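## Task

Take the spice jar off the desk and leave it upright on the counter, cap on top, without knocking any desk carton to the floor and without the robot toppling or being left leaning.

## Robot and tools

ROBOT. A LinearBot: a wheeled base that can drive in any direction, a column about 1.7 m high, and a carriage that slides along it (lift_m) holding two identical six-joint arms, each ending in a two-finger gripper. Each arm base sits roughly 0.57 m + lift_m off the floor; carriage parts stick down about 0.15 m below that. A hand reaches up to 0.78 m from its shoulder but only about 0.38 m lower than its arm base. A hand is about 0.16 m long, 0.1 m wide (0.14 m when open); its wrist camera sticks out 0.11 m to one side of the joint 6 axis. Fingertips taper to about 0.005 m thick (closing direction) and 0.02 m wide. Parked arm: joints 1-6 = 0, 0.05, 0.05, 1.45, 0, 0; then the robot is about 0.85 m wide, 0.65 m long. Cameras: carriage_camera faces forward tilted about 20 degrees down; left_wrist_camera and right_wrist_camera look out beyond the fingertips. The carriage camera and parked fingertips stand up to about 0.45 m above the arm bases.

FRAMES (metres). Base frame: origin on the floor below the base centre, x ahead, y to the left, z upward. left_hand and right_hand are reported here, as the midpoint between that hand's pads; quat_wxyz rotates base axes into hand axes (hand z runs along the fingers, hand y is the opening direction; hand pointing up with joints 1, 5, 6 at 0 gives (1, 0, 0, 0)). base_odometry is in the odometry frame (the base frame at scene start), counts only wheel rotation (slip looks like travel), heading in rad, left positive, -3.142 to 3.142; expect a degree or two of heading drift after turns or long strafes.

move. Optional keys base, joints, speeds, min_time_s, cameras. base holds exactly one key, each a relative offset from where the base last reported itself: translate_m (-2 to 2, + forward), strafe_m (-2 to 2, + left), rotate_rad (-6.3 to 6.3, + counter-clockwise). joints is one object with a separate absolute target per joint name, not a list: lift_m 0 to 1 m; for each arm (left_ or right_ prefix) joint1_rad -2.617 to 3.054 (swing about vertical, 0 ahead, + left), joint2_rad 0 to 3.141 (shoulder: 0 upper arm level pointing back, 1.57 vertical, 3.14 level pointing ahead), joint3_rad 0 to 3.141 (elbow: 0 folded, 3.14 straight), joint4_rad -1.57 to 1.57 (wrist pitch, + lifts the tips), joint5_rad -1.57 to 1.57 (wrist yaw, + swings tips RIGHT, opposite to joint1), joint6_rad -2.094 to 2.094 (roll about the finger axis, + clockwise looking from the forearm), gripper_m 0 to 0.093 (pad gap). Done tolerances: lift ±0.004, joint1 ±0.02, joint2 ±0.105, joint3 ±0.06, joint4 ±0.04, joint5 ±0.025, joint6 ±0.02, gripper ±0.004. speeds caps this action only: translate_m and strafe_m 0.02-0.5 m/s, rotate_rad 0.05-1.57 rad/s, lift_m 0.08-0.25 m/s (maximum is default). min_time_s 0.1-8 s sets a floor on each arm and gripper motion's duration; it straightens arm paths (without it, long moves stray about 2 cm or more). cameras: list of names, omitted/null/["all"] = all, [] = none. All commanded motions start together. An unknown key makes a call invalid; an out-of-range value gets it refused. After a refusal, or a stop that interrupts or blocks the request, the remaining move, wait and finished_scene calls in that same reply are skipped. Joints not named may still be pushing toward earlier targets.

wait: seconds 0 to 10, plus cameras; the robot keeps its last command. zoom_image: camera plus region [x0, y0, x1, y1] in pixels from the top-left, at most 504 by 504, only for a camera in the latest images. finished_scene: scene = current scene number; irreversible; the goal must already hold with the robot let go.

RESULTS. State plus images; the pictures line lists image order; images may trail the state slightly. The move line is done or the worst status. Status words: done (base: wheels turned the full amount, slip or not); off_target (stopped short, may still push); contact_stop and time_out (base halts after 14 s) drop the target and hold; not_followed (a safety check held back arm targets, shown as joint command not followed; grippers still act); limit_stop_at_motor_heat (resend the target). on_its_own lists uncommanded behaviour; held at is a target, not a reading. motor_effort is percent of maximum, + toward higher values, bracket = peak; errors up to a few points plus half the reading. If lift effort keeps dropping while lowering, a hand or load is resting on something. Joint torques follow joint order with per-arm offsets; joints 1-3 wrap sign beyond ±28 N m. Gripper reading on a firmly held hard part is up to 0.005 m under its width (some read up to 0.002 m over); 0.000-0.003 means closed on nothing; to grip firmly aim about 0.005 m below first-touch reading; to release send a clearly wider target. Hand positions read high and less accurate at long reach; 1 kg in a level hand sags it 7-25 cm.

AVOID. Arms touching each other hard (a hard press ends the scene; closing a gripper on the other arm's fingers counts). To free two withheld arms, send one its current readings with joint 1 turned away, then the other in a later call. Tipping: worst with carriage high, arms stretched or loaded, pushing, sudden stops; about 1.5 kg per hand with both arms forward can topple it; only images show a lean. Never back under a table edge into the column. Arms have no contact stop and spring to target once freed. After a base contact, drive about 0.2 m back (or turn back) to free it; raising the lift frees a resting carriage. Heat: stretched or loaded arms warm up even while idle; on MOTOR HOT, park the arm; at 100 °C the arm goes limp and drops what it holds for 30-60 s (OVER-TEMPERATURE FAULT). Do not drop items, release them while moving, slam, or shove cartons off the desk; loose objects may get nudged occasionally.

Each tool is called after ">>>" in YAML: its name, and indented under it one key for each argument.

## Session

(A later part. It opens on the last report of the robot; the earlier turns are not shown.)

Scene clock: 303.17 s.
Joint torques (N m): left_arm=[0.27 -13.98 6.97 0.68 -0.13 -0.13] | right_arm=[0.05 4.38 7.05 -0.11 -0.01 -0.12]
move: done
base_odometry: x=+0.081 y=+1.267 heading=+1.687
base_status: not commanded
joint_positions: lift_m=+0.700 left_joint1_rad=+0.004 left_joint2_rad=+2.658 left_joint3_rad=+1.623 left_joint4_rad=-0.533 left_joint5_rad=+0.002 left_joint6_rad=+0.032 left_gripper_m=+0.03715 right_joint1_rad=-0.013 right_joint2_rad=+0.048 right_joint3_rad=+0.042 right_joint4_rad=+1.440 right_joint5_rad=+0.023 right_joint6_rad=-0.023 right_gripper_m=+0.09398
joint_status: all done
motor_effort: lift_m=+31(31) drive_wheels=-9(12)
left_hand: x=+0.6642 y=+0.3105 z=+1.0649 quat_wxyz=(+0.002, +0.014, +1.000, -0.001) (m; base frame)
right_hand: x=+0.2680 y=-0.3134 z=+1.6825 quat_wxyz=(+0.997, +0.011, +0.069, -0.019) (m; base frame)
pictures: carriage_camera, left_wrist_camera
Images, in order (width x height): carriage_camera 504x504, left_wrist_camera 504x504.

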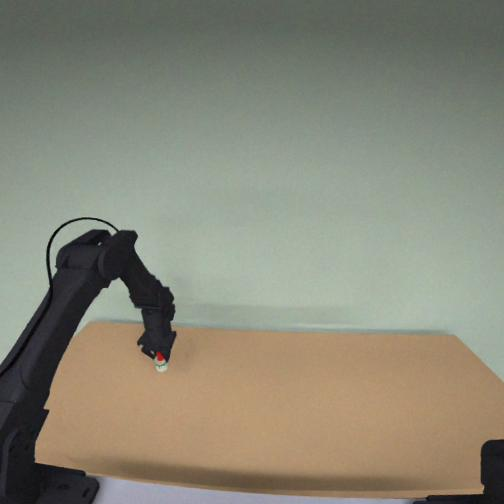

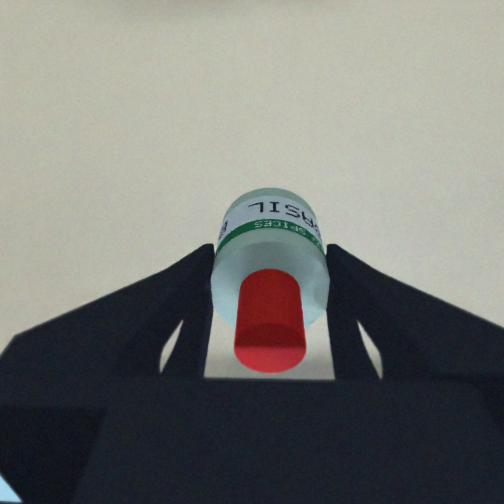

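>>> move:
  joints: {"lift_m": 0.605, "left_joint4_rad": -0.505}
  speeds: {"lift_m": 0.15}
  cameras: ["left_wrist_camera"]

>>> move:
  joints: {"lift_m": 0.588}
  speeds: {"lift_m": 0.08}
  cameras: ["left_wrist_camera"]

Scene clock: 311.37 s.
Joint torques (N m): left_arm=[0.25 -14.89 6.58 0.72 -0.12 -0.12] | right_arm=[-0.02 4.36 7.05 -0.11 -0.02 -0.12]
move: done
base_odometry: x=+0.081 y=+1.267 heading=+1.687
base_status: not commanded
joint_positions: lift_m=+0.605 left_joint1_rad=+0.004 left_joint2_rad=+2.666 left_joint3_rad=+1.629 left_joint4_rad=-0.513 left_joint5_rad=+0.002 left_joint6_rad=+0.032 left_gripper_m=+0.03715 right_joint1_rad=-0.013 right_joint2_rad=+0.048 right_joint3_rad=+0.042 right_joint4_rad=+1.440 right_joint5_rad=+0.023 right_joint6_rad=-0.023 right_gripper_m=+0.09398
joint_status: all done
motor_effort: lift_m=+28(28) drive_wheels=-10(11)
left_hand: x=+0.6689 y=+0.3105 z=+0.9679 quat_wxyz=(+0.010, +0.014, +1.000, -0.001) (m; base frame)
right_hand: x=+0.2680 y=-0.3134 z=+1.5878 quat_wxyz=(+0.997, +0.011, +0.069, -0.019) (m; base frame)
pictures: left_wrist_camera
Images, in order (width x height): left_wrist_camera 504x504.

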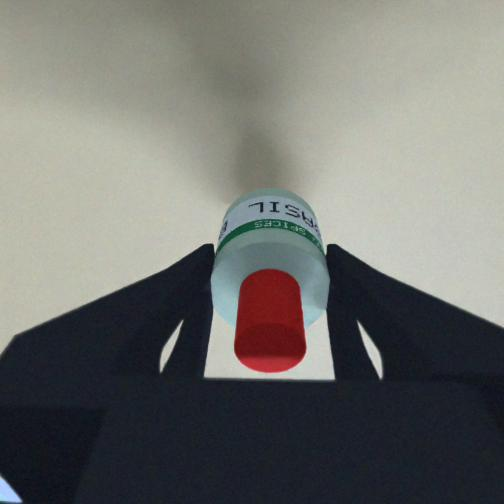

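Scene clock: 311.93 s.
Joint torques (N m): left_arm=[0.28 -15.08 6.13 0.68 -0.14 -0.13] | right_arm=[0.06 4.4 7.02 -0.11 -0.01 -0.12]
move: done
base_odometry: x=+0.081 y=+1.267 heading=+1.687
base_status: not commanded
joint_positions: lift_m=+0.588 left_joint1_rad=+0.004 left_joint2_rad=+2.667 left_joint3_rad=+1.631 left_joint4_rad=-0.508 left_joint5_rad=+0.002 left_joint6_rad=+0.032 left_gripper_m=+0.03715 right_joint1_rad=-0.013 right_joint2_rad=+0.048 right_joint3_rad=+0.042 right_joint4_rad=+1.440 right_joint5_rad=+0.023 right_joint6_rad=-0.023 right_gripper_m=+0.09398
joint_status: all done
motor_effort: lift_m=+28(28) drive_wheels=-10(11)
left_hand: x=+0.6704 y=+0.3106 z=+0.9506 quat_wxyz=(+0.013, +0.014, +1.000, -0.001) (m; base frame)
right_hand: x=+0.2680 y=-0.3134 z=+1.5708 quat_wxyz=(+0.997, +0.011, +0.069, -0.019) (m; base frame)
pictures: left_wrist_camera
Images, in order (width x height): left_wrist_camera 504x504.

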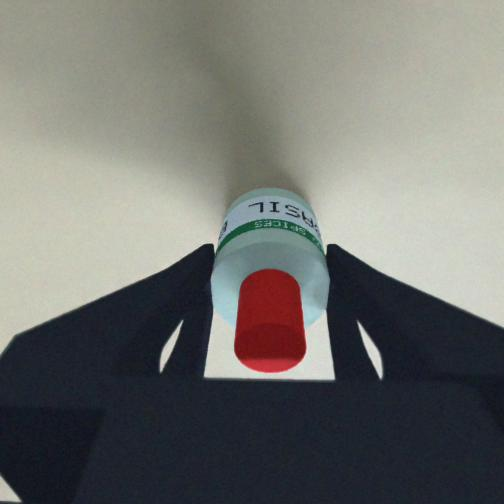

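>>> move:
  joints: {"lift_m": 0.581, "left_joint4_rad": -0.525}
  speeds: {"lift_m": 0.08}
  cameras: ["left_wrist_camera"]

>>> move:
  joints: {"lift_m": 0.576}
  speeds: {"lift_m": 0.08}
  cameras: ["left_wrist_camera"]

Scene clock: 320.33 s.
Joint torques (N m): left_arm=[0.25 -15.05 5.79 0.51 -0.13 -0.13] | right_arm=[0.03 4.41 7.04 -0.11 -0.02 -0.12]
move: done
base_odometry: x=+0.081 y=+1.267 heading=+1.687
base_status: not commanded
joint_positions: lift_m=+0.581 left_joint1_rad=+0.004 left_joint2_rad=+2.667 left_joint3_rad=+1.635 left_joint4_rad=-0.512 left_joint5_rad=+0.002 left_joint6_rad=+0.032 left_gripper_m=+0.03715 right_joint1_rad=-0.013 right_joint2_rad=+0.048 right_joint3_rad=+0.042 right_joint4_rad=+1.440 right_joint5_rad=+0.023 right_joint6_rad=-0.023 right_gripper_m=+0.09398
joint_status: all done
motor_effort: lift_m=+26(29) drive_wheels=-10(11)
left_hand: x=+0.6713 y=+0.3106 z=+0.9447 quat_wxyz=(+0.013, +0.014, +1.000, -0.001) (m; base frame)
right_hand: x=+0.2680 y=-0.3134 z=+1.5639 quat_wxyz=(+0.997, +0.011, +0.069, -0.019) (m; base frame)
pictures: left_wrist_camera
Images, in order (width x height): left_wrist_camera 504x504.

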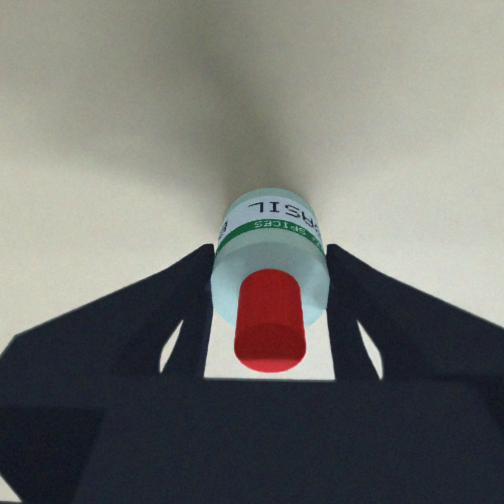

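Scene clock: 320.77 s.
Joint torques (N m): left_arm=[0.34 -14.17 5.41 0.73 -0.14 -0.13] | right_arm=[0.03 4.4 7.06 -0.12 -0.02 -0.12]
move: done
base_odometry: x=+0.081 y=+1.267 heading=+1.687
base_status: not commanded
joint_positions: lift_m=+0.576 left_joint1_rad=+0.004 left_joint2_rad=+2.660 left_joint3_rad=+1.639 left_joint4_rad=-0.530 left_joint5_rad=+0.002 left_joint6_rad=+0.032 left_gripper_m=+0.03715 right_joint1_rad=-0.013 right_joint2_rad=+0.048 right_joint3_rad=+0.042 right_joint4_rad=+1.440 right_joint5_rad=+0.023 right_joint6_rad=-0.023 right_gripper_m=+0.09398
joint_status: all done
motor_effort: lift_m=+25(27) drive_wheels=-11(11)
left_hand: x=+0.6709 y=+0.3106 z=+0.9434 quat_wxyz=(+0.010, +0.014, +1.000, -0.001) (m; base frame)
right_hand: x=+0.2680 y=-0.3134 z=+1.5590 quat_wxyz=(+0.997, +0.011, +0.069, -0.019) (m; base frame)
pictures: left_wrist_camera
Images, in order (width x height): left_wrist_camera 504x504.

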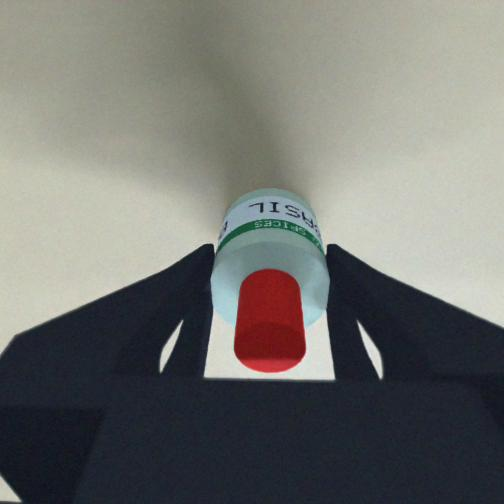

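>>> move:
  joints: {"lift_m": 0.58}
  speeds: {"lift_m": 0.08}
  cameras: []

>>> move:
  joints: {"left_gripper_m": 0.045}
  min_time_s: 1.5
  cameras: ["left_wrist_camera"]

Scene clock: 326.87 s.
Joint torques (N m): left_arm=[0.25 -14.42 5.39 0.65 -0.13 -0.13] | right_arm=[0.06 4.36 7.04 -0.12 0 -0.11]
move: done
base_odometry: x=+0.081 y=+1.267 heading=+1.687
base_status: not commanded
joint_positions: lift_m=+0.580 left_joint1_rad=+0.004 left_joint2_rad=+2.661 left_joint3_rad=+1.639 left_joint4_rad=-0.527 left_joint5_rad=+0.002 left_joint6_rad=+0.032 left_gripper_m=+0.03715 right_joint1_rad=-0.013 right_joint2_rad=+0.048 right_joint3_rad=+0.042 right_joint4_rad=+1.440 right_joint5_rad=+0.023 right_joint6_rad=-0.023 right_gripper_m=+0.09398
joint_status: all done
motor_effort: lift_m=+31(36) drive_wheels=-9(11)
left_hand: x=+0.6715 y=+0.3106 z=+0.9464 quat_wxyz=(+0.011, +0.014, +1.000, -0.001) (m; base frame)
right_hand: x=+0.2680 y=-0.3134 z=+1.5624 quat_wxyz=(+0.997, +0.011, +0.069, -0.019) (m; base frame)
pictures: none
No camera images: "cameras" was empty.

Scene clock: 328.67 s.
Joint torques (N m): left_arm=[0.24 -14.48 5.42 0.65 -0.14 -0.12] | right_arm=[-0.02 4.4 7.01 -0.11 -0.01 -0.11]
move: done
base_odometry: x=+0.081 y=+1.267 heading=+1.687
base_status: not commanded
joint_positions: lift_m=+0.580 left_joint1_rad=+0.004 left_joint2_rad=+2.661 left_joint3_rad=+1.639 left_joint4_rad=-0.527 left_joint5_rad=+0.002 left_joint6_rad=+0.032 left_gripper_m=+0.04493 right_joint1_rad=-0.013 right_joint2_rad=+0.048 right_joint3_rad=+0.042 right_joint4_rad=+1.440 right_joint5_rad=+0.023 right_joint6_rad=-0.023 right_gripper_m=+0.09398
joint_status: all done
motor_effort: lift_m=+31(32) drive_wheels=-10(11)
left_hand: x=+0.6715 y=+0.3106 z=+0.9464 quat_wxyz=(+0.011, +0.014, +1.000, -0.001) (m; base frame)
right_hand: x=+0.2680 y=-0.3134 z=+1.5624 quat_wxyz=(+0.997, +0.011, +0.069, -0.019) (m; base frame)
pictures: left_wrist_camera
Images, in order (width x height): left_wrist_camera 504x504.

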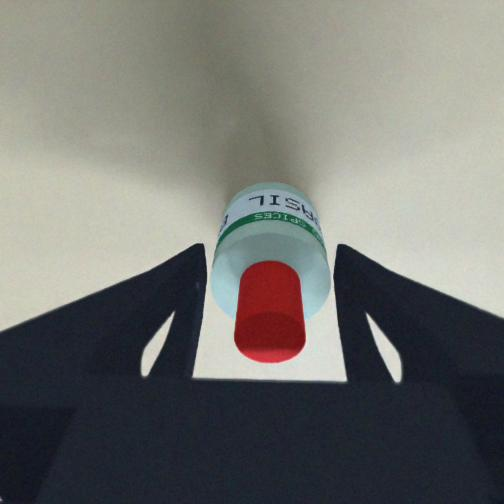

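>>> move:
  joints: {"left_gripper_m": 0.09}
  min_time_s: 1.5
  cameras: ["left_wrist_camera"]

>>> move:
  joints: {"lift_m": 0.72}
  speeds: {"lift_m": 0.1}
  cameras: ["carriage_camera", "left_wrist_camera"]

Scene clock: 333.60 s.
Joint torques (N m): left_arm=[0.25 -14.43 5.38 0.66 -0.11 -0.12] | right_arm=[0.01 4.37 6.99 -0.11 -0.02 -0.12]
move: done
base_odometry: x=+0.081 y=+1.267 heading=+1.687
base_status: not commanded
joint_positions: lift_m=+0.580 left_joint1_rad=+0.004 left_joint2_rad=+2.661 left_joint3_rad=+1.639 left_joint4_rad=-0.527 left_joint5_rad=+0.002 left_joint6_rad=+0.032 left_gripper_m=+0.08990 right_joint1_rad=-0.013 right_joint2_rad=+0.048 right_joint3_rad=+0.042 right_joint4_rad=+1.440 right_joint5_rad=+0.023 right_joint6_rad=-0.023 right_gripper_m=+0.09398
joint_status: all done
motor_effort: lift_m=+31(32) drive_wheels=-8(12)
left_hand: x=+0.6715 y=+0.3106 z=+0.9464 quat_wxyz=(+0.011, +0.014, +1.000, -0.001) (m; base frame)
right_hand: x=+0.2680 y=-0.3134 z=+1.5624 quat_wxyz=(+0.997, +0.011, +0.069, -0.019) (m; base frame)
pictures: left_wrist_camera
Images, in order (width x height): left_wrist_camera 504x504.

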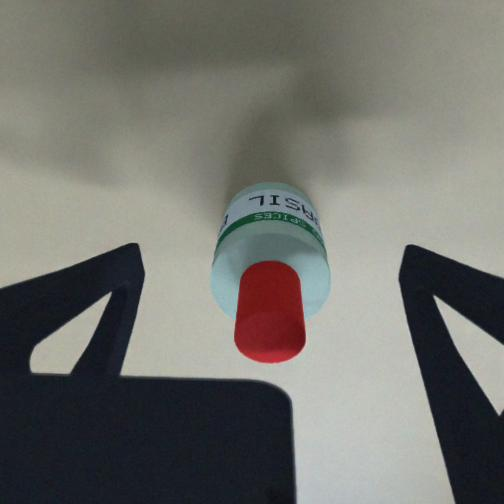

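Scene clock: 335.40 s.
Joint torques (N m): left_arm=[0.25 -14.82 5.49 0.65 -0.14 -0.13] | right_arm=[-0.01 4.4 7.02 -0.11 -0.01 -0.12]
move: done
base_odometry: x=+0.081 y=+1.267 heading=+1.687
base_status: not commanded
joint_positions: lift_m=+0.720 left_joint1_rad=+0.004 left_joint2_rad=+2.665 left_joint3_rad=+1.639 left_joint4_rad=-0.525 left_joint5_rad=+0.002 left_joint6_rad=+0.032 left_gripper_m=+0.08990 right_joint1_rad=-0.013 right_joint2_rad=+0.048 right_joint3_rad=+0.042 right_joint4_rad=+1.440 right_joint5_rad=+0.023 right_joint6_rad=-0.023 right_gripper_m=+0.09398
joint_status: all done
motor_effort: lift_m=+30(38) drive_wheels=+7(12)
left_hand: x=+0.6708 y=+0.3106 z=+1.0850 quat_wxyz=(+0.010, +0.014, +1.000, -0.001) (m; base frame)
right_hand: x=+0.2680 y=-0.3134 z=+1.7025 quat_wxyz=(+0.997, +0.011, +0.069, -0.019) (m; base frame)
pictures: carriage_camera, left_wrist_camera
Images, in order (width x height): carriage_camera 504x504, left_wrist_camera 504x504.

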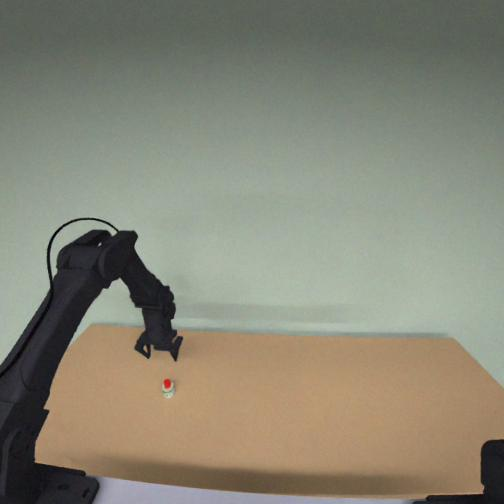

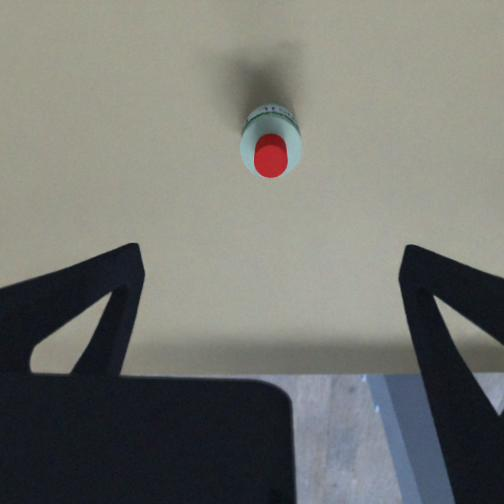

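The spice jar is standing upright on the counter with its cap up, and the gripper is clear of it.

>>> finished_scene:
  scene: 3

The scene is finished: the task was done.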